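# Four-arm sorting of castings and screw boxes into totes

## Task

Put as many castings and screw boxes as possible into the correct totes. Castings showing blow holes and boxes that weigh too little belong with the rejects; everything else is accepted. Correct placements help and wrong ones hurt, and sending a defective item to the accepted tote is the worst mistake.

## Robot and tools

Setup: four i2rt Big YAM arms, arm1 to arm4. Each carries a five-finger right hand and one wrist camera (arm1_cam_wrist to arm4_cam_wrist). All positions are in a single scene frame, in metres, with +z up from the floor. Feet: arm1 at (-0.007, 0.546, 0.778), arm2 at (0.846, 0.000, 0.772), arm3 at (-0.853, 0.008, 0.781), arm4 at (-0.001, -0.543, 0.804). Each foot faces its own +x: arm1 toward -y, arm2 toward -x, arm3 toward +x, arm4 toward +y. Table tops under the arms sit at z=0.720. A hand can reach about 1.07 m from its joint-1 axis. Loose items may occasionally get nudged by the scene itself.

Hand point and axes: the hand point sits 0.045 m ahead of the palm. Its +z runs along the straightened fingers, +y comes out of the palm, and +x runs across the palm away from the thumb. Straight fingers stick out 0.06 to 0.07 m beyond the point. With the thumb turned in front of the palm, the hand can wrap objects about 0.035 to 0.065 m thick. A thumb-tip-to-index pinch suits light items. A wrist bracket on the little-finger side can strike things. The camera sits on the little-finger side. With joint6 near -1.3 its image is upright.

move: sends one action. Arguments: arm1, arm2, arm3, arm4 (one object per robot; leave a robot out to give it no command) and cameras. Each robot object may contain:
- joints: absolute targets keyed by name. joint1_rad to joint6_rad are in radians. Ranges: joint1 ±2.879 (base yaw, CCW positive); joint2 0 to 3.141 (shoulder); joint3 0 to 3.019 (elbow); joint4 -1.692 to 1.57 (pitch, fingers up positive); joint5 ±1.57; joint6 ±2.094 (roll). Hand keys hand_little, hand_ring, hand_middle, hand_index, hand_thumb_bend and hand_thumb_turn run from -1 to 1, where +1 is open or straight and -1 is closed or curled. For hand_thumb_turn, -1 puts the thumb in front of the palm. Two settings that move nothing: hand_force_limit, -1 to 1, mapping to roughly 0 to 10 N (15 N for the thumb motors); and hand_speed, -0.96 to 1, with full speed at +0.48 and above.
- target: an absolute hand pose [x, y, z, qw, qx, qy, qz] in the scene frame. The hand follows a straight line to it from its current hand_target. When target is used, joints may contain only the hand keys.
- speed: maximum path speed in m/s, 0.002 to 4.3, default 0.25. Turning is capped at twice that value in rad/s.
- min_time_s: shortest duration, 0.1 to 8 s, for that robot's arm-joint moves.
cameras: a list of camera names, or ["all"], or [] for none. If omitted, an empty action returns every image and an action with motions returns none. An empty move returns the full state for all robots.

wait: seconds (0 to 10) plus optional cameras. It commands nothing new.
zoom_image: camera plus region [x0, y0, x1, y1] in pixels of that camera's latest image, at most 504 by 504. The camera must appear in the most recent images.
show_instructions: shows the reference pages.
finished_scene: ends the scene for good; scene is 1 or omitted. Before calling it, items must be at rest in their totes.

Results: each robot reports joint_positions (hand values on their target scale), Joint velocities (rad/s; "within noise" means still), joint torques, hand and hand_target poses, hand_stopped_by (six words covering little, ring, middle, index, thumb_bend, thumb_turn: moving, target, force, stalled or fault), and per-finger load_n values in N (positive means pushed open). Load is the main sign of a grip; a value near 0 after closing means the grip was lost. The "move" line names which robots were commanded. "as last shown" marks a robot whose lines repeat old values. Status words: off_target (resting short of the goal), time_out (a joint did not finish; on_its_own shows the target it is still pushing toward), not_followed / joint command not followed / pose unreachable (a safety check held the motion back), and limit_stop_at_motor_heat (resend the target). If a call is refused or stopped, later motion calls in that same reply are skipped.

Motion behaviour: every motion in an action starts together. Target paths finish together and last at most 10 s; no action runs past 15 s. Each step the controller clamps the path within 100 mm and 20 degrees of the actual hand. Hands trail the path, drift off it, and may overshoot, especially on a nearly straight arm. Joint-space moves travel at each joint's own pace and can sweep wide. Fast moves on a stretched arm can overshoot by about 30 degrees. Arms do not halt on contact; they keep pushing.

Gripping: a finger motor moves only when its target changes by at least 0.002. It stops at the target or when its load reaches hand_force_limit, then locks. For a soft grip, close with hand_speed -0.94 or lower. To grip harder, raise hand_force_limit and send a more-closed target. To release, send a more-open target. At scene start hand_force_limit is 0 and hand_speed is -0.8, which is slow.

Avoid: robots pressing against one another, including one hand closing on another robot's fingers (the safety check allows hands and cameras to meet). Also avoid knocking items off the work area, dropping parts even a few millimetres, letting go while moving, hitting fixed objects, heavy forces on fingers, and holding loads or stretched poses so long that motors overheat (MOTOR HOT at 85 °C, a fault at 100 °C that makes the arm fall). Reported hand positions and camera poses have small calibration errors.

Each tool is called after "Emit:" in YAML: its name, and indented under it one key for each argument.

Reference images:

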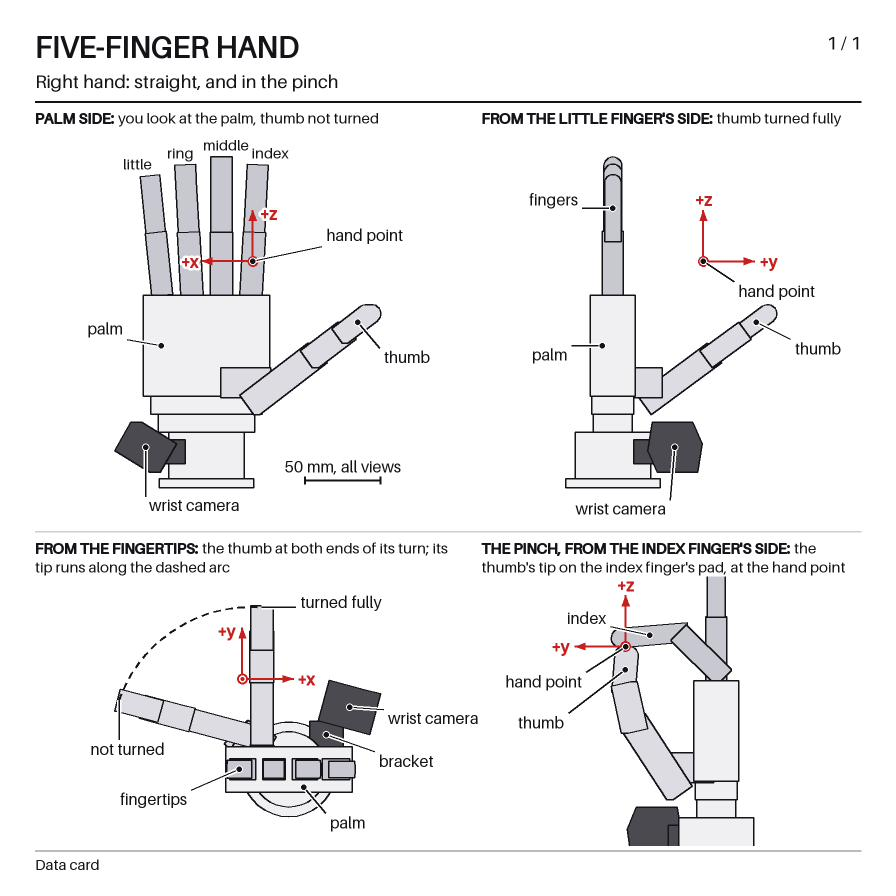

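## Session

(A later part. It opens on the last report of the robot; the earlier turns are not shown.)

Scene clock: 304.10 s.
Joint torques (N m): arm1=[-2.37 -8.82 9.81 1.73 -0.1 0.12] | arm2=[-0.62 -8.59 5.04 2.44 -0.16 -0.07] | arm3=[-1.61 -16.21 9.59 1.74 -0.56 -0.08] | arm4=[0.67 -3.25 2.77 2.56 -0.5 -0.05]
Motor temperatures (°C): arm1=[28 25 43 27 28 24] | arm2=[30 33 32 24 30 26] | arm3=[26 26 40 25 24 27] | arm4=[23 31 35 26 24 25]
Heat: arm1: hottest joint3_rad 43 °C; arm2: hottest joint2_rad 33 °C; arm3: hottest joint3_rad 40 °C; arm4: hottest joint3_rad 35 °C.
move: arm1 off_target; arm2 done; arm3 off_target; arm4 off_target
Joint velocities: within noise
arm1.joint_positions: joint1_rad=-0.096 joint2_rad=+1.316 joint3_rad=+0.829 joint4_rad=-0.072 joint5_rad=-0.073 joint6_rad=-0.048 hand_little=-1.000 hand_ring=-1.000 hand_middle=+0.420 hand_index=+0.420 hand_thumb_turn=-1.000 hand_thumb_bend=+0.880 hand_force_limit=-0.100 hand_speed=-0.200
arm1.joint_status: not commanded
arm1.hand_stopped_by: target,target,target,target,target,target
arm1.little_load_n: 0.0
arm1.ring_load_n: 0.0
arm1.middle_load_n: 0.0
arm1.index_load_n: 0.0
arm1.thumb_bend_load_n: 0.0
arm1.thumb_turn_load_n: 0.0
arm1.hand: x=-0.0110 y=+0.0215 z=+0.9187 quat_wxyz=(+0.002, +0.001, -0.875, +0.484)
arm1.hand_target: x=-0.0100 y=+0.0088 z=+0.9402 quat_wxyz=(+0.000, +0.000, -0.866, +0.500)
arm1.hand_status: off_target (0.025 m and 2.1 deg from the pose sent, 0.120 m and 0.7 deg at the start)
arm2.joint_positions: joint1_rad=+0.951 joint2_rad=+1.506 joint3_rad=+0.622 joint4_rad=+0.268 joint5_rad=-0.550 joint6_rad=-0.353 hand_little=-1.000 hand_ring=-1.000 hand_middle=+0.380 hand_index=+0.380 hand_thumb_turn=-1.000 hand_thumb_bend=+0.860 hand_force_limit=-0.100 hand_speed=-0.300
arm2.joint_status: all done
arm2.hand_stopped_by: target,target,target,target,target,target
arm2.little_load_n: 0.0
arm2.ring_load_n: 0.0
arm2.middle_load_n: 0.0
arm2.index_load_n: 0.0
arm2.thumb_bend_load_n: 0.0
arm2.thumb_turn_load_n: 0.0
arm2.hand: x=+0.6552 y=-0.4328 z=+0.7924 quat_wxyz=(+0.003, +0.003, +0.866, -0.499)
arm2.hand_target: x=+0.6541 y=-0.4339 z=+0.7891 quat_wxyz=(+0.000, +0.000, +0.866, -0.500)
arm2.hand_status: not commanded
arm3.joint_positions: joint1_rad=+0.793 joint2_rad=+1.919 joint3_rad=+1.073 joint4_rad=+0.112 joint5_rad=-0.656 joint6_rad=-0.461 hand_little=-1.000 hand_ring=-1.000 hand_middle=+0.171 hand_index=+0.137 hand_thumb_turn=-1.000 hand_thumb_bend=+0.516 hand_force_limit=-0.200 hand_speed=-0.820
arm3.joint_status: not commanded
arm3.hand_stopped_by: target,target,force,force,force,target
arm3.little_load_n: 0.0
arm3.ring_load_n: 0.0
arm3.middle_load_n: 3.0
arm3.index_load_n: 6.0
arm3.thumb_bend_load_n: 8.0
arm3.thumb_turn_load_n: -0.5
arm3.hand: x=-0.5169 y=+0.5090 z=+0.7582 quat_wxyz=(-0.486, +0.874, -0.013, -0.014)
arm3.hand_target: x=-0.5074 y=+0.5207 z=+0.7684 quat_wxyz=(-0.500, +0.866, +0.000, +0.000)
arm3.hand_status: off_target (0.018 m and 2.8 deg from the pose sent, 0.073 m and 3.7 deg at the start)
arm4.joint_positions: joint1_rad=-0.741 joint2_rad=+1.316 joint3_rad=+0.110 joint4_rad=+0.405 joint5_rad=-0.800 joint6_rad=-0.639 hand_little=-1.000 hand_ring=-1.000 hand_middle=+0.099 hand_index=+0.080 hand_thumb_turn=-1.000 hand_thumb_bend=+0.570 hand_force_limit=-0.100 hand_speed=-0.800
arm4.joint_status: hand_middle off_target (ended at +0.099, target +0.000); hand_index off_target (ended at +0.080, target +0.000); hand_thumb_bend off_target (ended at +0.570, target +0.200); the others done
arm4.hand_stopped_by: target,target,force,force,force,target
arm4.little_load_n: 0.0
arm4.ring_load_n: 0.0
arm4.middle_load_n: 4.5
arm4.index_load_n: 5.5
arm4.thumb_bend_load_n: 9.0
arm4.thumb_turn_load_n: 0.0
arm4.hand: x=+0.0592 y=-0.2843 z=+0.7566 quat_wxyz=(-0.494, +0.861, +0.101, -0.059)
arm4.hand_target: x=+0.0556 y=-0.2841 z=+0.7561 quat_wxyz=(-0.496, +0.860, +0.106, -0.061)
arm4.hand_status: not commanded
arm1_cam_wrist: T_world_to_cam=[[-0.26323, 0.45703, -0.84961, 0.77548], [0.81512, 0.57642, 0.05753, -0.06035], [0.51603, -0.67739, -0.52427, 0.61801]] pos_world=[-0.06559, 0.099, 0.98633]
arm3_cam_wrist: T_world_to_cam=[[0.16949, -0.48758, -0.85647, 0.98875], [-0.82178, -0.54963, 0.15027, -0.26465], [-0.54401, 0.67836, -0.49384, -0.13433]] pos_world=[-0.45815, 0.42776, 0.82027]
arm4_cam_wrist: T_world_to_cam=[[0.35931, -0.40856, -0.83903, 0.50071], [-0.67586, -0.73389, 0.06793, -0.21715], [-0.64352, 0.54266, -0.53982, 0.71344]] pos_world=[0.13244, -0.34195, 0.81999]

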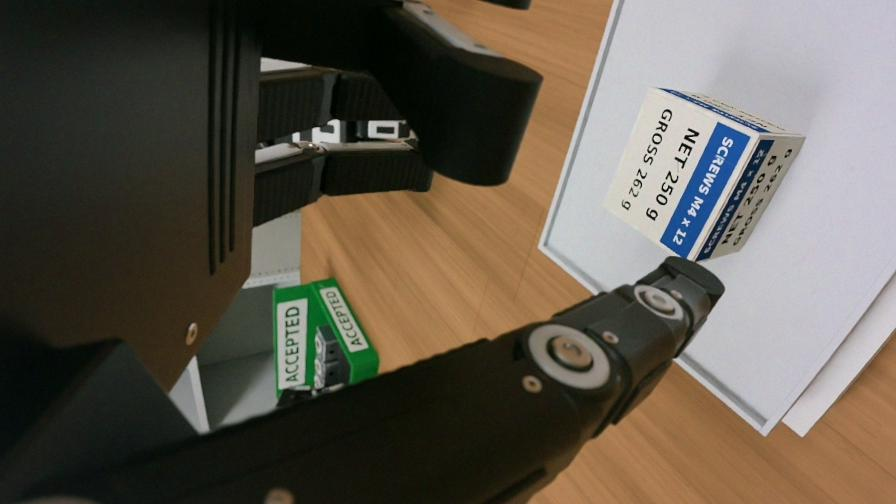

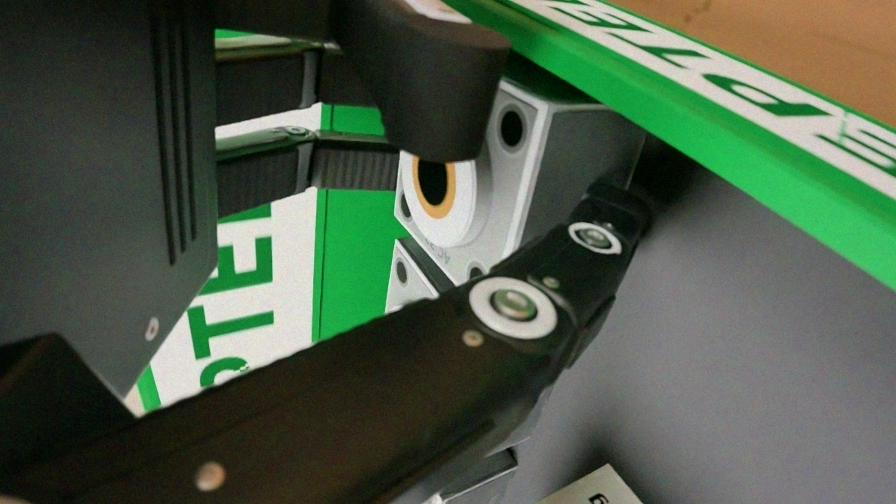

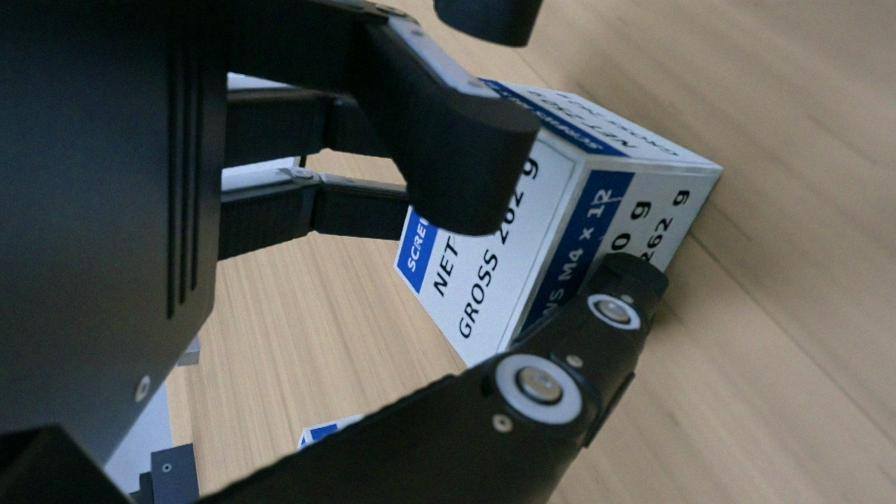

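Emit:
move:
  arm3: {"joints":{"hand_index":0.35,"hand_middle":0.35,"hand_thumb_bend":0.78,"hand_speed":-0.4}}
  arm2: {"target":[0.654,-0.43,0.95,0,0,-0.866,0.5],"speed":0.3}
  arm1: {"target":[-0.010,-0.055,1.01,0,0,-0.866,0.5],"speed":0.3}
  arm4: {"target":[0.05,-0.27,0.93,0.5,-0.866,0,0],"speed":0.3}
  cameras: ["arm1_cam_wrist","arm2_cam_wrist"]

Scene clock: 306.33 s.
Joint torques (N m): arm1=[-1.96 -9.58 11.1 1.73 0.09 0.13] | arm2=[-1.14 -7.59 9.65 1.47 -0.32 -0.1] | arm3=[-1.26 -16.79 9.55 1.72 -0.54 -0.08] | arm4=[-0.09 -0.85 13.91 1.92 -0.34 -0.04]
Motor temperatures (°C): arm1=[28 25 43 27 28 24] | arm2=[30 33 32 24 30 26] | arm3=[26 26 40 25 24 27] | arm4=[23 31 36 26 24 25]
Heat: arm1: hottest joint3_rad 43 °C; arm2: hottest joint2_rad 33 °C; arm3: hottest joint3_rad 40 °C; arm4: hottest joint3_rad 36 °C.
move: arm1 off_target; arm2 off_target; arm3 done; arm4 off_target
Joint velocities: within noise
arm1.joint_positions: joint1_rad=-0.090 joint2_rad=+1.398 joint3_rad=+1.108 joint4_rad=-0.263 joint5_rad=-0.067 joint6_rad=-0.044 hand_little=-1.000 hand_ring=-1.000 hand_middle=+0.420 hand_index=+0.420 hand_thumb_turn=-1.000 hand_thumb_bend=+0.880 hand_force_limit=-0.100 hand_speed=-0.200
arm1.joint_status: not commanded
arm1.hand_stopped_by: target,target,target,target,target,target
arm1.little_load_n: 0.0
arm1.ring_load_n: 0.0
arm1.middle_load_n: 0.0
arm1.index_load_n: 0.0
arm1.thumb_bend_load_n: 0.0
arm1.thumb_turn_load_n: 0.0
arm1.hand: x=-0.0135 y=-0.0398 z=+0.9897 quat_wxyz=(+0.002, +0.001, -0.874, +0.486)
arm1.hand_target: x=-0.0100 y=-0.0540 z=+1.0101 quat_wxyz=(+0.000, +0.000, -0.866, +0.500)
arm1.hand_status: off_target (0.026 m and 1.9 deg from the pose sent, 0.119 m and 2.1 deg at the start)
arm2.joint_positions: joint1_rad=+0.951 joint2_rad=+1.187 joint3_rad=+0.803 joint4_rad=-0.255 joint5_rad=-0.553 joint6_rad=-0.354 hand_little=-1.000 hand_ring=-1.000 hand_middle=+0.380 hand_index=+0.380 hand_thumb_turn=-1.000 hand_thumb_bend=+0.860 hand_force_limit=-0.100 hand_speed=-0.300
arm2.joint_status: not commanded
arm2.hand_stopped_by: target,target,target,target,target,target
arm2.little_load_n: 0.0
arm2.ring_load_n: 0.0
arm2.middle_load_n: 0.0
arm2.index_load_n: 0.0
arm2.thumb_bend_load_n: 0.0
arm2.thumb_turn_load_n: 0.0
arm2.hand: x=+0.6633 y=-0.4228 z=+0.9358 quat_wxyz=(+0.009, +0.005, +0.871, -0.492)
arm2.hand_target: x=+0.6543 y=-0.4296 z=+0.9500 quat_wxyz=(+0.000, +0.000, +0.866, -0.500)
arm2.hand_status: off_target (0.018 m and 1.6 deg from the pose sent, 0.158 m and 0.5 deg at the start)
arm3.joint_positions: joint1_rad=+0.793 joint2_rad=+1.919 joint3_rad=+1.073 joint4_rad=+0.115 joint5_rad=-0.655 joint6_rad=-0.461 hand_little=-1.000 hand_ring=-1.000 hand_middle=+0.350 hand_index=+0.350 hand_thumb_turn=-1.000 hand_thumb_bend=+0.780 hand_force_limit=-0.200 hand_speed=-0.400
arm3.joint_status: all done
arm3.hand_stopped_by: target,target,target,target,target,target
arm3.little_load_n: 0.0
arm3.ring_load_n: 0.0
arm3.middle_load_n: -2.0
arm3.index_load_n: 0.0
arm3.thumb_bend_load_n: 0.0
arm3.thumb_turn_load_n: 0.0
arm3.hand: x=-0.5163 y=+0.5095 z=+0.7586 quat_wxyz=(-0.487, +0.873, -0.012, -0.013)
arm3.hand_target: x=-0.5074 y=+0.5206 z=+0.7684 quat_wxyz=(-0.500, +0.866, +0.000, +0.000)
arm3.hand_status: not commanded
arm4.joint_positions: joint1_rad=-0.537 joint2_rad=+0.480 joint3_rad=+0.281 joint4_rad=-0.462 joint5_rad=-0.457 joint6_rad=-0.294 hand_little=-1.000 hand_ring=-1.000 hand_middle=+0.099 hand_index=+0.080 hand_thumb_turn=-1.000 hand_thumb_bend=+0.570 hand_force_limit=-0.100 hand_speed=-0.800
arm4.joint_status: not commanded
arm4.hand_stopped_by: target,target,force,force,force,target
arm4.little_load_n: 0.0
arm4.ring_load_n: 0.0
arm4.middle_load_n: 3.5
arm4.index_load_n: 5.0
arm4.thumb_bend_load_n: 10.0
arm4.thumb_turn_load_n: 0.0
arm4.hand: x=+0.0412 y=-0.2855 z=+0.8899 quat_wxyz=(-0.471, +0.882, -0.008, -0.015)
arm4.hand_target: x=+0.0492 y=-0.2705 z=+0.9290 quat_wxyz=(-0.500, +0.866, +0.000, +0.000)
arm4.hand_status: off_target (0.044 m and 4.3 deg from the pose sent, 0.174 m and 13.5 deg at the start)
arm1_cam_wrist: T_world_to_cam=[[-0.2632, 0.4532, -0.85167, 0.86517], [0.81553, 0.57614, 0.05455, -0.02403], [0.5154, -0.6802, -0.52124, 0.61195]] pos_world=[-0.06809, 0.03801, 1.05712]
arm2_cam_wrist: T_world_to_cam=[[-0.24949, 0.5217, -0.81583, 1.14512], [0.83117, 0.54766, 0.09603, -0.40794], [0.49689, -0.65414, -0.57026, 0.0468]] pos_world=[0.60152, -0.34338, 1.00009]

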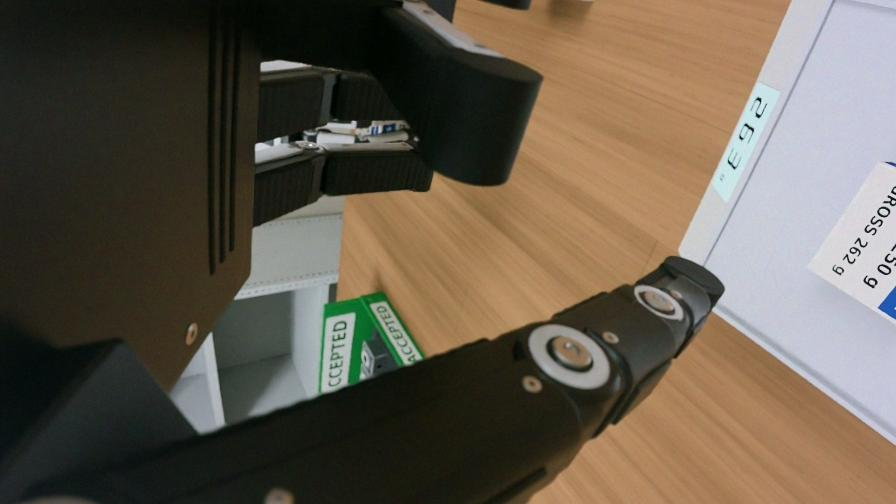

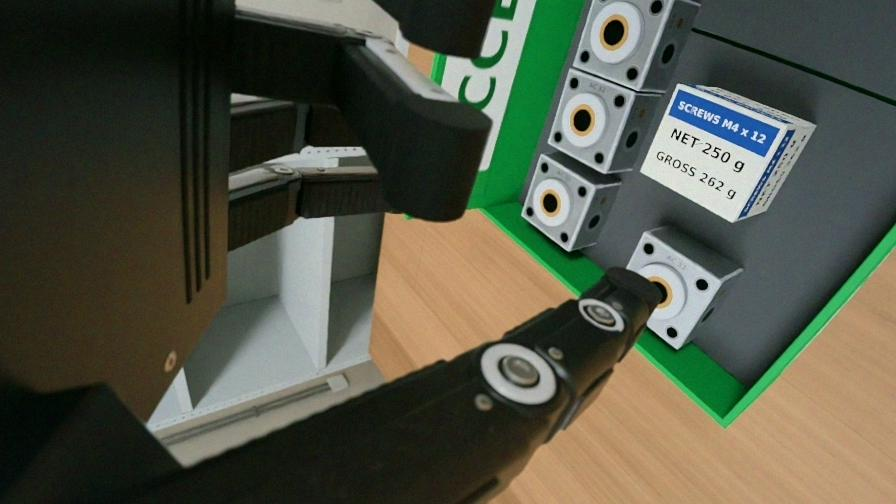

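Emit:
zoom_image:
  camera: "arm1_cam_wrist"
  region: [690, 70, 800, 210]

Scaled by 3.600 from the camera's image (finer frame: 1280x720).

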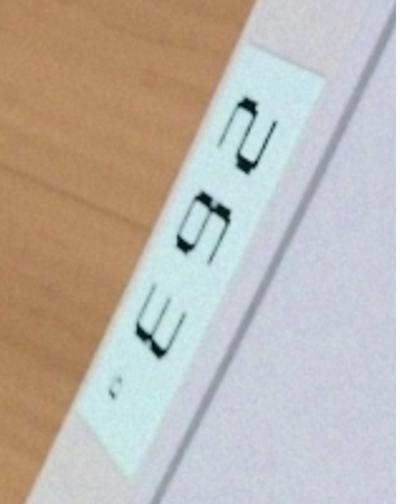

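Emit:
move:
  arm3: {"target":[-0.507,0.50,0.90,0.5,-0.866,0,0],"speed":0.3}
  arm2: {"target":[0.28,0.02,0.97,0.3536,-0.6124,-0.6124,0.3536],"speed":0.5,"joints":{"hand_index":0.65,"hand_middle":0.65,"hand_thumb_bend":0.88,"hand_speed":0.3}}
  arm1: {"joints":{"joint1_rad":-1.3,"joint2_rad":0.25,"joint3_rad":0.45,"joint4_rad":0,"joint5_rad":0,"joint6_rad":-1.3,"hand_little":1,"hand_ring":1,"hand_middle":1,"hand_index":1,"hand_thumb_turn":1,"hand_thumb_bend":1,"hand_speed":0.2},"min_time_s":2.0}
  arm4: {"target":[0.02,-0.17,0.95,0.5,-0.866,0,0],"speed":0.2}
  cameras: ["arm3_cam_wrist"]

Scene clock: 310.13 s.
Joint torques (N m): arm1=[-2.73 2.32 8.16 2.7 0.06 -0.05] | arm2=[-0.62 -9.64 10.59 2.39 0.09 0.07] | arm3=[-2.78 -17.14 13.59 0.24 -0.62 -0.13] | arm4=[0.67 -2.78 13.75 3.51 -0.03 0.04]
Motor temperatures (°C): arm1=[28 25 43 27 28 24] | arm2=[30 32 32 24 30 26] | arm3=[26 26 39 25 25 27] | arm4=[23 31 37 26 24 25]
Heat: arm1: hottest joint3_rad 43 °C; arm2: hottest joint2_rad 32 °C; arm3: hottest joint3_rad 39 °C; arm4: hottest joint3_rad 37 °C.
move: arm1 done; arm2 off_target; arm3 off_target; arm4 off_target
Joint velocities: within noise
arm1.joint_positions: joint1_rad=-1.296 joint2_rad=+0.251 joint3_rad=+0.446 joint4_rad=-0.017 joint5_rad=-0.001 joint6_rad=-1.289 hand_little=+1.000 hand_ring=+1.000 hand_middle=+1.000 hand_index=+1.000 hand_thumb_turn=+1.000 hand_thumb_bend=+1.000 hand_force_limit=-0.100 hand_speed=+0.200
arm1.joint_status: all done
arm1.hand_stopped_by: target,target,target,target,target,target
arm1.little_load_n: 0.0
arm1.ring_load_n: 0.0
arm1.middle_load_n: 0.0
arm1.index_load_n: 0.0
arm1.thumb_bend_load_n: 0.0
arm1.thumb_turn_load_n: 0.0
arm1.hand: x=-0.3267 y=+0.5029 z=+1.1449 quat_wxyz=(+0.737, +0.003, -0.641, +0.213)
arm1.hand_target: x=-0.3262 y=+0.5051 z=+1.1530 quat_wxyz=(+0.746, +0.005, -0.633, +0.209)
arm1.hand_status: not commanded
arm2.joint_positions: joint1_rad=-0.102 joint2_rad=+1.340 joint3_rad=+0.961 joint4_rad=-0.191 joint5_rad=-0.117 joint6_rad=-0.062 hand_little=-1.000 hand_ring=-1.000 hand_middle=+0.650 hand_index=+0.650 hand_thumb_turn=-1.000 hand_thumb_bend=+0.880 hand_force_limit=-0.100 hand_speed=+0.300
arm2.joint_status: all done
arm2.hand_stopped_by: target,target,target,target,target,target
arm2.little_load_n: 0.0
arm2.ring_load_n: 0.0
arm2.middle_load_n: 0.0
arm2.index_load_n: 0.0
arm2.thumb_bend_load_n: 0.0
arm2.thumb_turn_load_n: 0.0
arm2.hand: x=+0.2984 y=+0.0193 z=+0.9475 quat_wxyz=(-0.338, +0.619, +0.622, -0.339)
arm2.hand_target: x=+0.2814 y=+0.0198 z=+0.9704 quat_wxyz=(-0.354, +0.612, +0.612, -0.354)
arm2.hand_status: off_target (0.029 m and 2.7 deg from the pose sent, 0.587 m and 90.0 deg at the start)
arm3.joint_positions: joint1_rad=+0.779 joint2_rad=+1.687 joint3_rad=+1.110 joint4_rad=-0.186 joint5_rad=-0.676 joint6_rad=-0.478 hand_little=-1.000 hand_ring=-1.000 hand_middle=+0.350 hand_index=+0.350 hand_thumb_turn=-1.000 hand_thumb_bend=+0.780 hand_force_limit=-0.200 hand_speed=-0.400
arm3.joint_status: not commanded
arm3.hand_stopped_by: target,target,target,target,target,target
arm3.little_load_n: 0.0
arm3.ring_load_n: 0.0
arm3.middle_load_n: 0.0
arm3.index_load_n: 0.0
arm3.thumb_bend_load_n: 0.0
arm3.thumb_turn_load_n: 0.0
arm3.hand: x=-0.5272 y=+0.4902 z=+0.8689 quat_wxyz=(-0.482, +0.876, -0.012, -0.023)
arm3.hand_target: x=-0.5079 y=+0.4989 z=+0.9003 quat_wxyz=(-0.500, +0.866, +0.000, +0.000)
arm3.hand_status: off_target (0.038 m and 3.8 deg from the pose sent, 0.142 m and 2.6 deg at the start)
arm4.joint_positions: joint1_rad=-0.227 joint2_rad=+0.796 joint3_rad=+0.426 joint4_rad=-0.268 joint5_rad=-0.189 joint6_rad=-0.123 hand_little=-1.000 hand_ring=-1.000 hand_middle=+0.099 hand_index=+0.080 hand_thumb_turn=-1.000 hand_thumb_bend=+0.570 hand_force_limit=-0.100 hand_speed=-0.800
arm4.joint_status: not commanded
arm4.hand_stopped_by: target,target,force,force,force,target
arm4.little_load_n: 0.0
arm4.ring_load_n: 0.0
arm4.middle_load_n: 3.5
arm4.index_load_n: 4.5
arm4.thumb_bend_load_n: 10.0
arm4.thumb_turn_load_n: -0.5
arm4.hand: x=+0.0172 y=-0.2053 z=+0.9058 quat_wxyz=(-0.453, +0.892, -0.005, -0.006)
arm4.hand_target: x=+0.0195 y=-0.1754 z=+0.9516 quat_wxyz=(-0.500, +0.866, +0.000, -0.001)
arm4.hand_status: off_target (0.057 m and 6.2 deg from the pose sent, 0.132 m and 4.3 deg at the start)
arm3_cam_wrist: T_world_to_cam=[[0.16162, -0.49425, -0.85416, 1.07323], [-0.81351, -0.5567, 0.16819, -0.30794], [-0.55864, 0.66769, -0.49205, -0.0765]] pos_world=[-0.46671, 0.41009, 0.93086]

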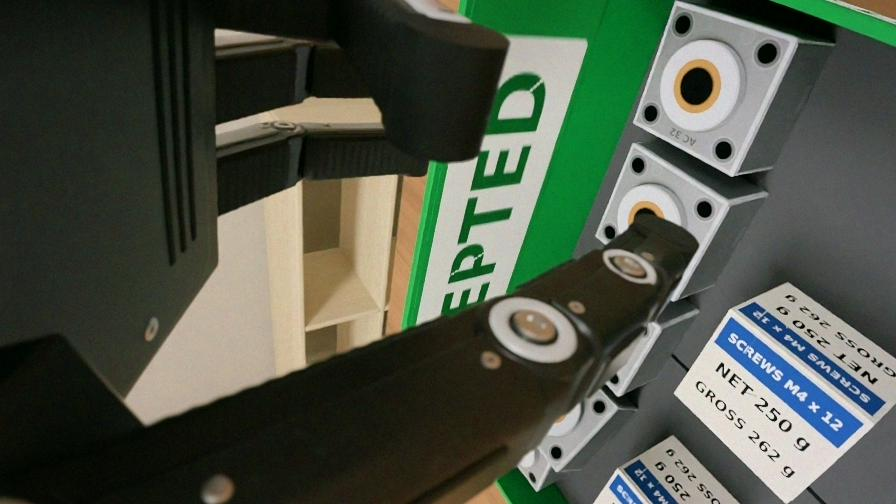

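Emit:
move:
  arm3: {"target":[-0.557,0.151,0.85,0.3536,-0.6124,0.6124,-0.3536],"speed":0.5,"joints":{"hand_index":0.6,"hand_middle":0.6,"hand_thumb_bend":0.75,"hand_speed":0.3}}
  arm4: {"target":[0.017,-0.002,0.895,0.5,-0.866,0,0],"speed":0.25}
  cameras: ["arm3_cam_wrist","arm4_cam_wrist","arm2_cam_wrist"]

Scene clock: 312.93 s.
Joint torques (N m): arm1=[-2.73 2.32 8.17 2.7 0.06 -0.07] | arm2=[-0.62 -9.58 10.62 2.4 0.08 0.08] | arm3=[-2.73 -4.07 9.98 0.49 0.26 0.14] | arm4=[0.79 -9.7 11.54 3.56 0.04 0.04]
Motor temperatures (°C): arm1=[28 25 42 27 28 24] | arm2=[30 32 32 24 30 26] | arm3=[26 26 39 25 25 27] | arm4=[23 31 37 26 24 25]
Heat: arm1: hottest joint3_rad 42 °C; arm2: hottest joint2_rad 32 °C; arm3: hottest joint3_rad 39 °C; arm4: hottest joint3_rad 37 °C.
move: arm3 done; arm4 off_target
Joint velocities: within noise
arm1, arm2: as last shown
arm1.joint_positions: joint1_rad=-1.296 joint2_rad=+0.251 joint3_rad=+0.446 joint4_rad=-0.017 joint5_rad=-0.001 joint6_rad=-1.290 hand_little=+1.000 hand_ring=+1.000 hand_middle=+1.000 hand_index=+1.000 hand_thumb_turn=+1.000 hand_thumb_bend=+1.000 hand_force_limit=-0.100 hand_speed=+0.200
arm1.hand: x=-0.3267 y=+0.5030 z=+1.1449 quat_wxyz=(+0.737, +0.003, -0.641, +0.213)
arm2.joint_positions: joint1_rad=-0.102 joint2_rad=+1.340 joint3_rad=+0.961 joint4_rad=-0.191 joint5_rad=-0.117 joint6_rad=-0.061 hand_little=-1.000 hand_ring=-1.000 hand_middle=+0.650 hand_index=+0.650 hand_thumb_turn=-1.000 hand_thumb_bend=+0.880 hand_force_limit=-0.100 hand_speed=+0.300
arm2.hand: x=+0.2984 y=+0.0193 z=+0.9475 quat_wxyz=(-0.338, +0.620, +0.622, -0.340)
arm3.joint_positions: joint1_rad=+0.645 joint2_rad=+0.786 joint3_rad=+0.272 joint4_rad=-0.105 joint5_rad=+0.532 joint6_rad=+0.328 hand_little=-1.000 hand_ring=-1.000 hand_middle=+0.600 hand_index=+0.600 hand_thumb_turn=-1.000 hand_thumb_bend=+0.750 hand_force_limit=-0.200 hand_speed=+0.300
arm3.joint_status: all done
arm3.hand_stopped_by: target,target,target,target,target,target
arm3.little_load_n: 0.0
arm3.ring_load_n: 0.0
arm3.middle_load_n: -0.5
arm3.index_load_n: 0.0
arm3.thumb_bend_load_n: -0.5
arm3.thumb_turn_load_n: 0.0
arm3.hand: x=-0.5581 y=+0.1535 z=+0.8478 quat_wxyz=(-0.353, +0.619, -0.605, +0.354)
arm3.hand_target: x=-0.5569 y=+0.1510 z=+0.8499 quat_wxyz=(-0.354, +0.612, -0.612, +0.354)
arm3.hand_status: done (0.004 m and 1.1 deg from the pose sent, 0.341 m and 90.2 deg at the start)
arm4.joint_positions: joint1_rad=-0.129 joint2_rad=+1.435 joint3_rad=+0.707 joint4_rad=+0.096 joint5_rad=-0.105 joint6_rad=-0.073 hand_little=-1.000 hand_ring=-1.000 hand_middle=+0.099 hand_index=+0.080 hand_thumb_turn=-1.000 hand_thumb_bend=+0.570 hand_force_limit=-0.100 hand_speed=-0.800
arm4.joint_status: not commanded
arm4.hand_stopped_by: target,target,force,force,force,target
arm4.little_load_n: 0.0
arm4.ring_load_n: 0.0
arm4.middle_load_n: 3.5
arm4.index_load_n: 5.0
arm4.thumb_bend_load_n: 10.0
arm4.thumb_turn_load_n: 0.5
arm4.hand: x=+0.0184 y=-0.0417 z=+0.8547 quat_wxyz=(-0.452, +0.892, -0.002, -0.002)
arm4.hand_target: x=+0.0167 y=-0.0062 z=+0.8967 quat_wxyz=(-0.500, +0.866, +0.000, -0.001)
arm4.hand_status: off_target (0.057 m and 6.3 deg from the pose sent, 0.204 m and 6.2 deg at the start)
pictures: arm2_cam_wrist, arm3_cam_wrist, arm4_cam_wrist
arm2_cam_wrist: T_world_to_cam=[[0.54356, 0.26809, -0.7954, 0.58189], [0.54778, -0.83131, 0.09416, -0.23491], [-0.63598, -0.48689, -0.59872, 0.88573]] pos_world=[0.37569, 0.07997, 1.01526]
arm3_cam_wrist: T_world_to_cam=[[-0.45599, -0.22133, -0.86203, 0.51386], [-0.57373, 0.81356, 0.0946, -0.53102], [0.68037, 0.53771, -0.49796, 0.83703]] pos_world=[-0.63984, 0.09567, 0.91]
arm4_cam_wrist: T_world_to_cam=[[0.25001, -0.56693, -0.78491, 0.6459], [-0.82891, -0.54428, 0.1291, -0.11486], [-0.5004, 0.61834, -0.60601, 0.66558]] pos_world=[0.07636, -0.10788, 0.92515]

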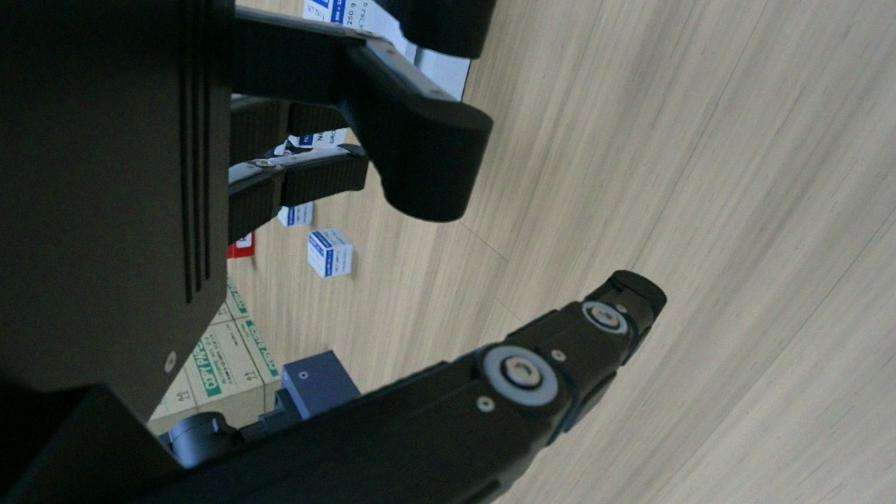

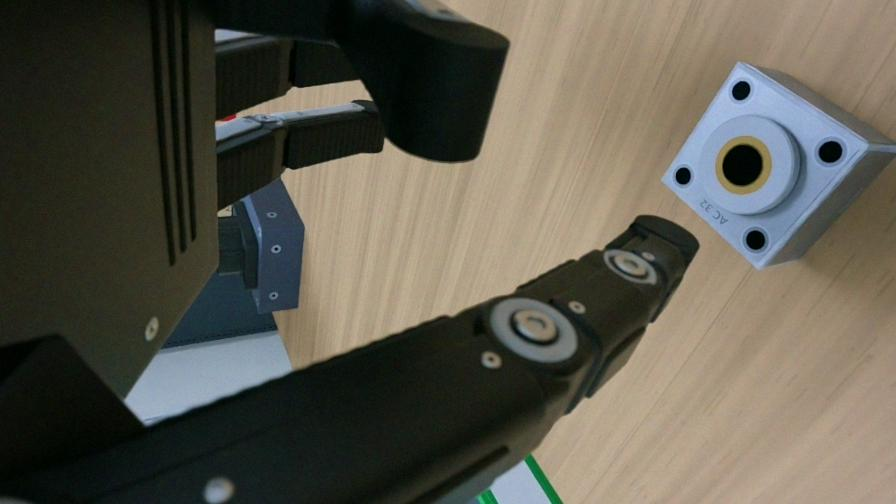

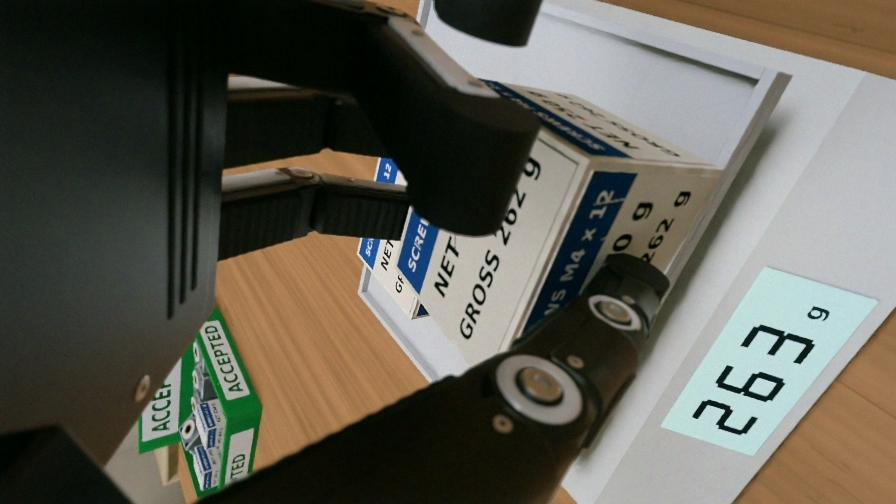

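Emit:
move:
  arm3: {"target":[-0.5623,0.1525,0.745,0.3258,-0.5642,0.6571,-0.3794],"speed":0.2}
  arm4: {"target":[0.022,0.004,0.858,0.5,-0.866,0,0],"speed":0.15}
  cameras: ["arm3_cam_wrist","arm4_cam_wrist"]

Scene clock: 315.13 s.
Joint torques (N m): arm1=[-2.73 2.26 8.17 2.69 0.06 -0.06] | arm2=[-0.62 -9.52 10.61 2.41 0.09 0.07] | arm3=[-0.44 -3.84 4.83 1.62 0.39 0.09] | arm4=[0.03 -10.52 9.42 3.6 -0.26 -0.03]
Motor temperatures (°C): arm1=[28 25 42 27 28 24] | arm2=[30 32 32 24 30 26] | arm3=[26 26 38 25 25 27] | arm4=[23 31 37 26 24 25]
Heat: arm1: hottest joint3_rad 42 °C; arm2: hottest joint2_rad 32 °C; arm3: hottest joint3_rad 38 °C; arm4: hottest joint3_rad 37 °C.
move: arm3 done; arm4 off_target
Joint velocities: within noise
arm1, arm2: as last shown
arm3.joint_positions: joint1_rad=+0.738 joint2_rad=+1.320 joint3_rad=+0.168 joint4_rad=+0.410 joint5_rad=+0.738 joint6_rad=+0.536 hand_little=-1.000 hand_ring=-1.000 hand_middle=+0.600 hand_index=+0.600 hand_thumb_turn=-1.000 hand_thumb_bend=+0.750 hand_force_limit=-0.200 hand_speed=+0.300
arm3.joint_status: not commanded
arm3.hand_stopped_by: target,target,target,target,target,target
arm3.little_load_n: 0.0
arm3.ring_load_n: 0.0
arm3.middle_load_n: 0.0
arm3.index_load_n: 0.0
arm3.thumb_bend_load_n: 0.0
arm3.thumb_turn_load_n: 0.0
arm3.hand: x=-0.5600 y=+0.1500 z=+0.7472 quat_wxyz=(-0.322, +0.565, -0.657, +0.382)
arm3.hand_target: x=-0.5623 y=+0.1525 z=+0.7452 quat_wxyz=(-0.326, +0.564, -0.657, +0.379)
arm3.hand_status: done (0.004 m and 0.6 deg from the pose sent, 0.103 m and 9.7 deg at the start)
arm4.joint_positions: joint1_rad=-0.129 joint2_rad=+1.538 joint3_rad=+0.707 joint4_rad=+0.214 joint5_rad=-0.106 joint6_rad=-0.073 hand_little=-1.000 hand_ring=-1.000 hand_middle=+0.099 hand_index=+0.080 hand_thumb_turn=-1.000 hand_thumb_bend=+0.570 hand_force_limit=-0.100 hand_speed=-0.800
arm4.joint_status: not commanded
arm4.hand_stopped_by: target,target,force,force,force,target
arm4.little_load_n: 0.0
arm4.ring_load_n: 0.0
arm4.middle_load_n: 4.0
arm4.index_load_n: 4.5
arm4.thumb_bend_load_n: 10.0
arm4.thumb_turn_load_n: 0.0
arm4.hand: x=+0.0202 y=-0.0271 z=+0.8259 quat_wxyz=(-0.458, +0.889, -0.002, -0.001)
arm4.hand_target: x=+0.0219 y=+0.0015 z=+0.8592 quat_wxyz=(-0.500, +0.866, +0.000, +0.000)
arm4.hand_status: off_target (0.045 m and 5.5 deg from the pose sent, 0.046 m and 6.3 deg at the start)
arm3_cam_wrist: T_world_to_cam=[[-0.48762, -0.13943, -0.86185, 0.39546], [-0.42615, 0.89959, 0.09557, -0.45066], [0.76199, 0.41388, -0.49808, 0.8545]] pos_world=[-0.65033, 0.10689, 0.80951]
arm4_cam_wrist: T_world_to_cam=[[0.25155, -0.55484, -0.79302, 0.63817], [-0.82898, -0.54639, 0.11933, -0.09378], [-0.49951, 0.62738, -0.5974, 0.6331]] pos_world=[0.07797, -0.09435, 0.89549]

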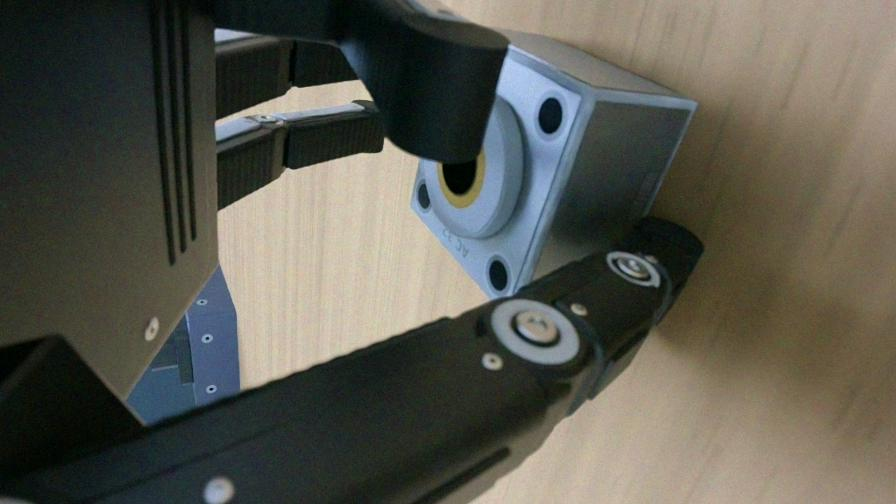

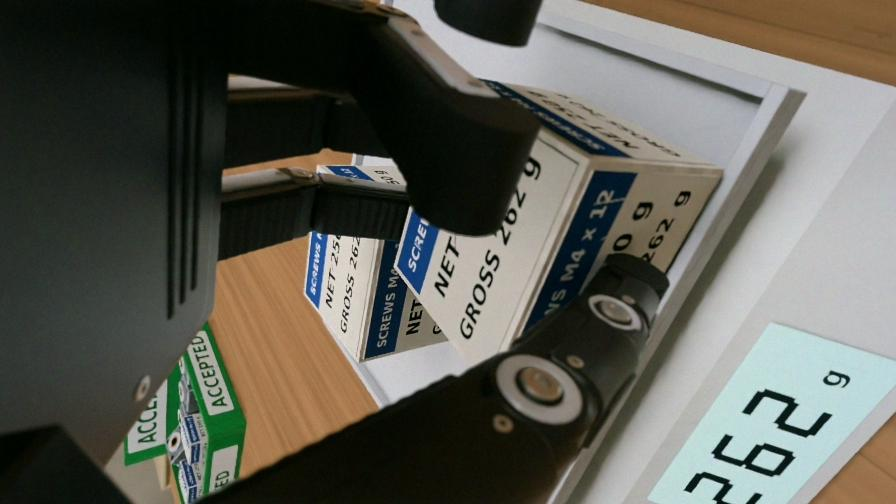

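Emit:
move:
  arm3: {"joints":{"hand_index":0.0,"hand_middle":0.0,"hand_thumb_bend":0.2,"hand_speed":-0.82,"hand_force_limit":-0.2}}
  arm4: {"target":[0.024,0.0,0.842,0.5,-0.866,0,0],"speed":0.1}
  cameras: ["arm3_cam_wrist","arm4_cam_wrist"]

Scene clock: 317.63 s.
Joint torques (N m): arm1=[-2.73 2.2 8.17 2.69 0.06 -0.06] | arm2=[-0.62 -9.58 10.59 2.4 0.09 0.08] | arm3=[-0.79 -4.25 4.66 1.37 0.39 0.06] | arm4=[-0.32 -10.4 7.51 3.59 -0.28 -0.05]
Motor temperatures (°C): arm1=[28 25 42 27 28 24] | arm2=[30 32 32 24 30 26] | arm3=[26 26 38 25 25 27] | arm4=[23 31 37 26 24 25]
Heat: arm1: hottest joint3_rad 42 °C; arm2: hottest joint2_rad 32 °C; arm3: hottest joint3_rad 38 °C; arm4: hottest joint3_rad 37 °C.
move: arm3 off_target; arm4 off_target
Joint velocities: within noise
arm1, arm2: as last shown
arm1.ring_load_n: -0.5
arm1.middle_load_n: -0.5
arm3.joint_positions: joint1_rad=+0.739 joint2_rad=+1.322 joint3_rad=+0.168 joint4_rad=+0.412 joint5_rad=+0.739 joint6_rad=+0.538 hand_little=-1.000 hand_ring=-1.000 hand_middle=+0.154 hand_index=+0.137 hand_thumb_turn=-1.000 hand_thumb_bend=+0.524 hand_force_limit=-0.200 hand_speed=-0.820
arm3.joint_status: hand_middle off_target (ended at +0.154, target +0.000); hand_index off_target (ended at +0.137, target +0.000); hand_thumb_bend off_target (ended at +0.524, target +0.200); the others done
arm3.hand_stopped_by: target,target,force,force,force,target
arm3.little_load_n: 0.0
arm3.ring_load_n: 0.0
arm3.middle_load_n: 5.5
arm3.index_load_n: 5.0
arm3.thumb_bend_load_n: 7.5
arm3.thumb_turn_load_n: -0.5
arm3.hand: x=-0.5597 y=+0.1502 z=+0.7474 quat_wxyz=(-0.322, +0.564, -0.657, +0.382)
arm3.hand_target: x=-0.5623 y=+0.1525 z=+0.7451 quat_wxyz=(-0.326, +0.564, -0.657, +0.379)
arm3.hand_status: not commanded
arm4.joint_positions: joint1_rad=-0.129 joint2_rad=+1.566 joint3_rad=+0.707 joint4_rad=+0.270 joint5_rad=-0.110 joint6_rad=-0.073 hand_little=-1.000 hand_ring=-1.000 hand_middle=+0.099 hand_index=+0.080 hand_thumb_turn=-1.000 hand_thumb_bend=+0.570 hand_force_limit=-0.100 hand_speed=-0.800
arm4.joint_status: not commanded
arm4.hand_stopped_by: target,target,force,force,force,target
arm4.little_load_n: 0.0
arm4.ring_load_n: 0.0
arm4.middle_load_n: 3.5
arm4.index_load_n: 4.5
arm4.thumb_bend_load_n: 10.0
arm4.thumb_turn_load_n: 0.0
arm4.hand: x=+0.0204 y=-0.0190 z=+0.8220 quat_wxyz=(-0.471, +0.882, +0.000, -0.002)
arm4.hand_target: x=+0.0241 y=-0.0011 z=+0.8425 quat_wxyz=(-0.500, +0.866, +0.000, +0.000)
arm4.hand_status: off_target (0.028 m and 3.9 deg from the pose sent, 0.032 m and 5.5 deg at the start)
arm3_cam_wrist: T_world_to_cam=[[-0.48648, -0.13715, -0.86286, 0.39678], [-0.42532, 0.89985, 0.09676, -0.45133], [0.76318, 0.41407, -0.49609, 0.8534]] pos_world=[-0.65023, 0.10719, 0.8094]
arm4_cam_wrist: T_world_to_cam=[[0.25438, -0.53166, -0.80785, 0.65206], [-0.82728, -0.55227, 0.10296, -0.07538], [-0.5009, 0.64213, -0.58032, 0.6121]] pos_world=[0.07836, -0.08801, 0.88975]

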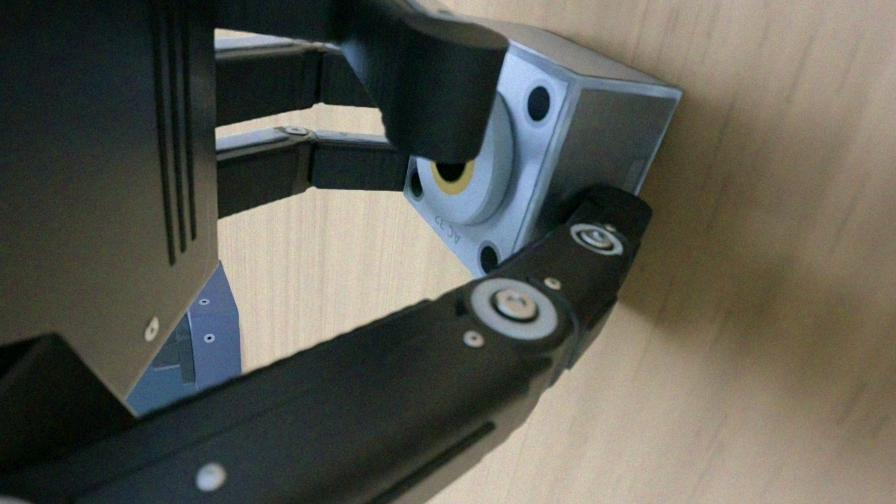

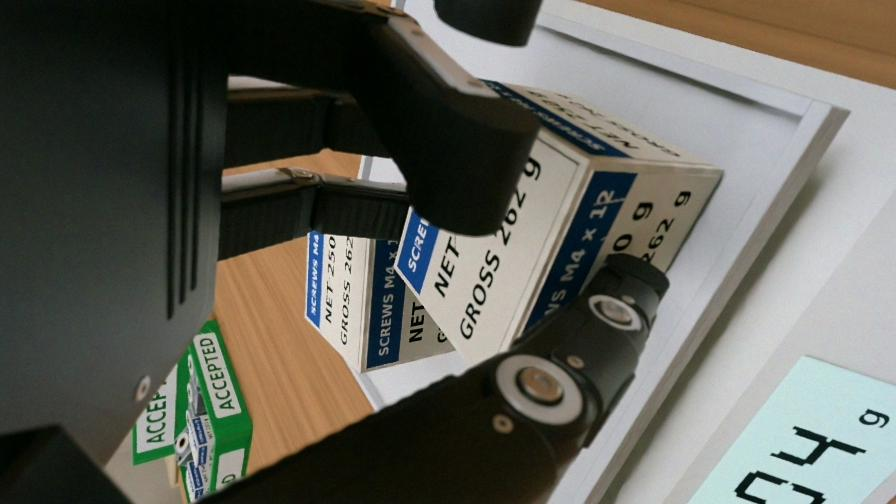

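Emit:
move:
  arm3: {"target":[-0.505,0.13,0.92,0.3536,-0.6124,0.6124,-0.3536],"speed":0.4}
  arm4: {"joints":{"hand_index":0.42,"hand_middle":0.42,"hand_thumb_bend":0.88,"hand_speed":-0.3}}
  cameras: ["arm4_cam_wrist"]

Emit:
move:
  arm3: {"target":[-0.48,0.42,1.075,0.4183,-0.418,-0.570,-0.570],"speed":0.7}
  arm4: {"target":[0.022,-0.01,0.93,0.5,-0.866,0,0],"speed":0.25}
  cameras: ["arm1_cam_wrist","arm4_cam_wrist","arm3_cam_wrist"]

Emit:
zoom_image:
  camera: "arm1_cam_wrist"
  region: [350, 250, 460, 350]

Scene clock: 319.17 s.
Joint torques (N m): arm1=[-2.73 2.26 8.17 2.69 0.06 -0.07] | arm2=[-0.56 -9.64 10.61 2.41 0.1 0.07] | arm3=[-2.49 -2.67 14.9 0.55 0.01 -0.08] | arm4=[-0.44 -10.4 7.56 3.12 -0.22 -0.06]
Motor temperatures (°C): arm1=[28 25 42 27 28 24] | arm2=[30 32 32 24 30 26] | arm3=[26 26 38 25 25 27] | arm4=[23 31 37 26 24 25]
Heat: arm1: hottest joint3_rad 42 °C; arm2: hottest joint2_rad 32 °C; arm3: hottest joint3_rad 38 °C; arm4: hottest joint3_rad 37 °C.
move: arm3 off_target; arm4 done
Joint velocities: within noise
arm1, arm2: as last shown
arm1.ring_load_n: 0.0
arm1.middle_load_n: 0.0
arm3.joint_positions: joint1_rad=+0.440 joint2_rad=+0.786 joint3_rad=+0.416 joint4_rad=-0.239 joint5_rad=+0.364 joint6_rad=+0.226 hand_little=-1.000 hand_ring=-1.000 hand_middle=+0.154 hand_index=+0.137 hand_thumb_turn=-1.000 hand_thumb_bend=+0.525 hand_force_limit=-0.200 hand_speed=-0.820
arm3.joint_status: not commanded
arm3.hand_stopped_by: target,target,force,force,force,target
arm3.little_load_n: 0.0
arm3.ring_load_n: 0.0
arm3.middle_load_n: 4.5
arm3.index_load_n: 5.0
arm3.thumb_bend_load_n: 8.0
arm3.thumb_turn_load_n: 0.0
arm3.hand: x=-0.5219 y=+0.1269 z=+0.8925 quat_wxyz=(-0.339, +0.622, -0.617, +0.343)
arm3.hand_target: x=-0.5062 y=+0.1295 z=+0.9201 quat_wxyz=(-0.354, +0.612, -0.612, +0.354)
arm3.hand_status: off_target (0.032 m and 2.4 deg from the pose sent, 0.182 m and 9.0 deg at the start)
arm4.joint_positions: joint1_rad=-0.129 joint2_rad=+1.566 joint3_rad=+0.707 joint4_rad=+0.283 joint5_rad=-0.111 joint6_rad=-0.073 hand_little=-1.000 hand_ring=-1.000 hand_middle=+0.420 hand_index=+0.420 hand_thumb_turn=-1.000 hand_thumb_bend=+0.880 hand_force_limit=-0.100 hand_speed=-0.300
arm4.joint_status: all done
arm4.hand_stopped_by: target,target,target,target,target,target
arm4.little_load_n: 0.0
arm4.ring_load_n: 0.0
arm4.middle_load_n: 0.0
arm4.index_load_n: 0.0
arm4.thumb_bend_load_n: 0.0
arm4.thumb_turn_load_n: 0.0
arm4.hand: x=+0.0205 y=-0.0164 z=+0.8245 quat_wxyz=(-0.476, +0.879, +0.001, -0.001)
arm4.hand_target: x=+0.0240 y=-0.0011 z=+0.8425 quat_wxyz=(-0.500, +0.866, +0.000, +0.000)
arm4.hand_status: not commanded
arm4_cam_wrist: T_world_to_cam=[[0.25576, -0.52092, -0.81439, 0.66091], [-0.82685, -0.55436, 0.09492, -0.06757], [-0.50091, 0.64909, -0.57251, 0.60563]] pos_world=[0.07846, -0.08628, 0.89138]

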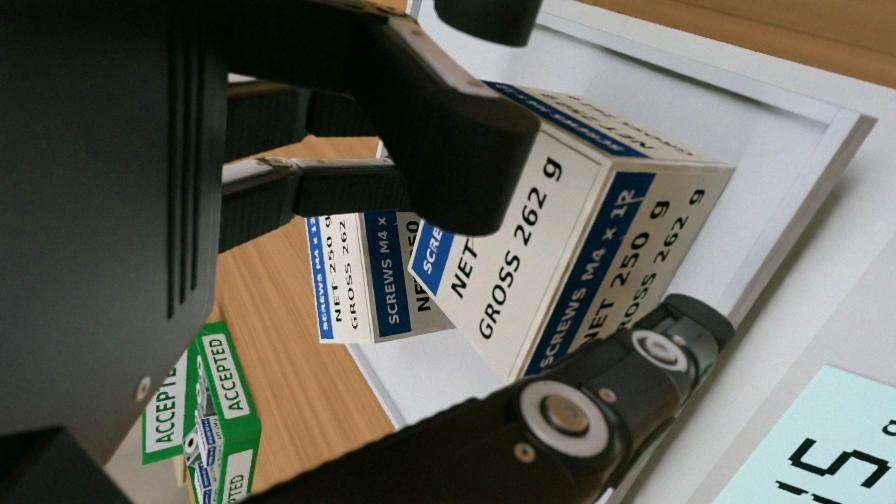

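Scene clock: 322.40 s.
Joint torques (N m): arm1=[-2.73 2.26 8.16 2.7 0.06 -0.07] | arm2=[-0.56 -9.58 10.59 2.39 0.09 0.07] | arm3=[-3.55 -10.7 14.86 0.83 -0.16 -0.23] | arm4=[-0.26 -9.76 11 1.74 -0.16 -0.04]
Motor temperatures (°C): arm1=[28 25 41 27 28 24] | arm2=[30 32 32 24 30 26] | arm3=[26 26 38 25 25 27] | arm4=[23 31 37 26 24 25]
Heat: arm1: hottest joint3_rad 41 °C; arm2: hottest joint2_rad 32 °C; arm3: hottest joint3_rad 38 °C; arm4: hottest joint3_rad 37 °C.
move: arm3 off_target; arm4 off_target
Joint velocities: within noise
arm1, arm2: as last shown
arm2.thumb_bend_load_n: -0.5
arm3.joint_positions: joint1_rad=+0.642 joint2_rad=+1.300 joint3_rad=+0.639 joint4_rad=+0.572 joint5_rad=-0.949 joint6_rad=-1.859 hand_little=-1.000 hand_ring=-1.000 hand_middle=+0.154 hand_index=+0.137 hand_thumb_turn=-1.000 hand_thumb_bend=+0.525 hand_force_limit=-0.200 hand_speed=-0.820
arm3.joint_status: not commanded
arm3.hand_stopped_by: target,target,force,force,force,target
arm3.little_load_n: 0.0
arm3.ring_load_n: 0.0
arm3.middle_load_n: 4.5
arm3.index_load_n: 6.0
arm3.thumb_bend_load_n: 8.0
arm3.thumb_turn_load_n: 0.0
arm3.hand: x=-0.4976 y=+0.4128 z=+1.0280 quat_wxyz=(-0.436, +0.451, +0.566, +0.536)
arm3.hand_target: x=-0.4827 y=+0.4176 z=+1.0749 quat_wxyz=(-0.418, +0.418, +0.570, +0.570)
arm3.hand_status: off_target (0.051 m and 5.8 deg from the pose sent, 0.348 m and 151.5 deg at the start)
arm4.joint_positions: joint1_rad=-0.129 joint2_rad=+1.367 joint3_rad=+0.755 joint4_rad=+0.041 joint5_rad=-0.111 joint6_rad=-0.073 hand_little=-1.000 hand_ring=-1.000 hand_middle=+0.420 hand_index=+0.420 hand_thumb_turn=-1.000 hand_thumb_bend=+0.880 hand_force_limit=-0.100 hand_speed=-0.300
arm4.joint_status: not commanded
arm4.hand_stopped_by: target,target,target,target,target,target
arm4.little_load_n: 0.0
arm4.ring_load_n: 0.0
arm4.middle_load_n: 0.0
arm4.index_load_n: 0.0
arm4.thumb_bend_load_n: 0.0
arm4.thumb_turn_load_n: 0.0
arm4.hand: x=+0.0191 y=-0.0281 z=+0.9008 quat_wxyz=(-0.478, +0.878, +0.001, -0.001)
arm4.hand_target: x=+0.0220 y=-0.0113 z=+0.9303 quat_wxyz=(-0.500, +0.866, +0.000, +0.000)
arm4.hand_status: off_target (0.035 m and 2.9 deg from the pose sent, 0.106 m and 3.1 deg at the start)
pictures: arm1_cam_wrist, arm3_cam_wrist, arm4_cam_wrist
arm1_cam_wrist: T_world_to_cam=[[-0.34489, 0.93864, -0.00235, -0.57442], [0.33977, 0.12251, -0.93249, 1.11294], [-0.87499, -0.32241, -0.36118, 0.40595]] pos_world=[-0.22105, 0.53371, 1.18309]
arm3_cam_wrist: T_world_to_cam=[[0.91139, 0.06318, 0.40667, 0.01295], [0.3679, -0.56795, -0.73626, 1.1687], [0.18445, 0.82063, -0.54087, 0.42674]] pos_world=[-0.52047, 0.31275, 1.08601]
arm4_cam_wrist: T_world_to_cam=[[0.25622, -0.51722, -0.8166, 0.7194], [-0.82688, -0.5548, 0.09195, -0.07976], [-0.50061, 0.65168, -0.56983, 0.65387]] pos_world=[0.07706, -0.09828, 0.96739]

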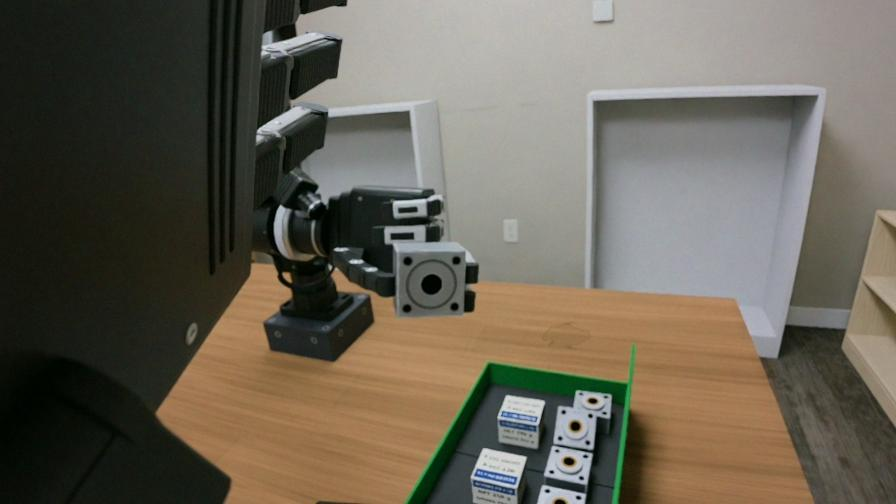

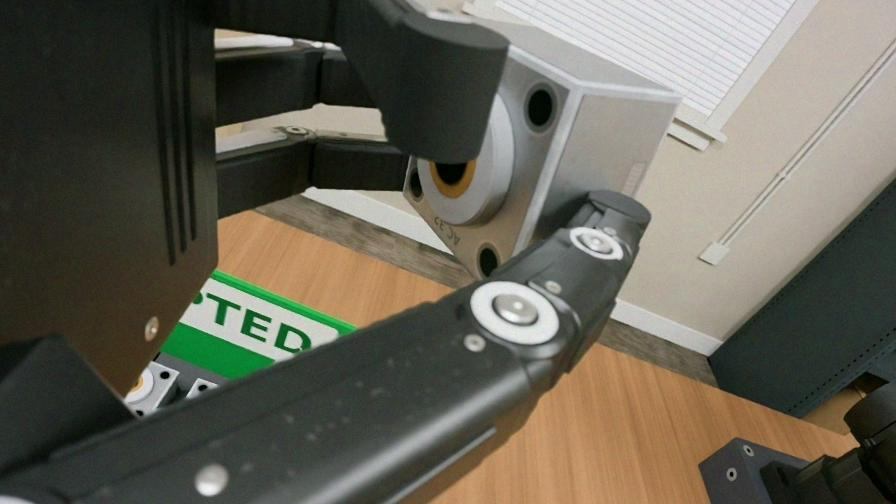

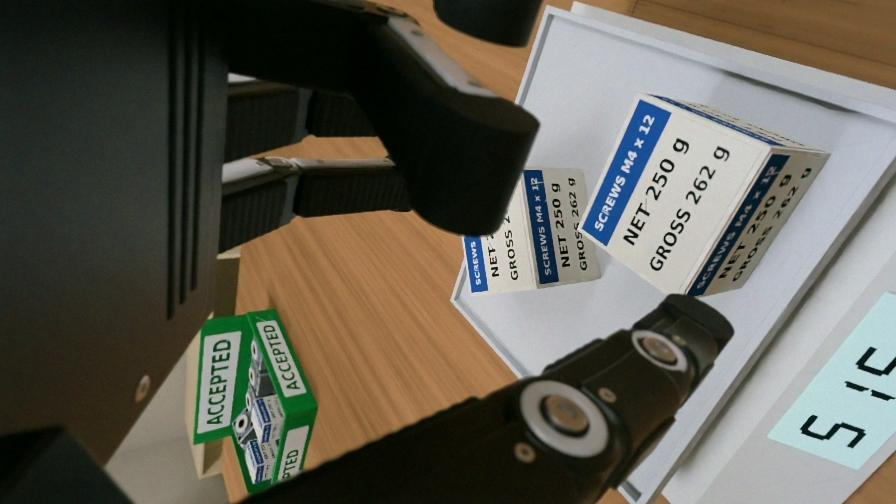

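Scaled by 4.582 from the camera's image (finer frame: 1280x720).

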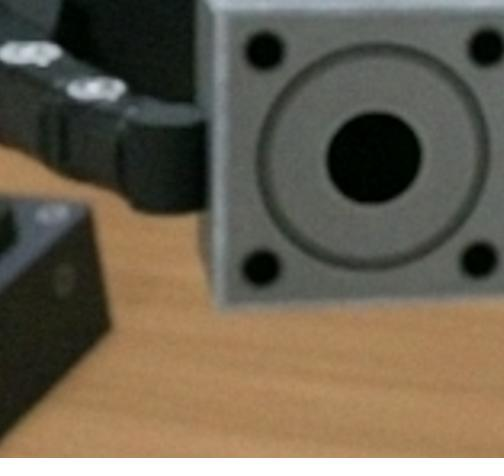

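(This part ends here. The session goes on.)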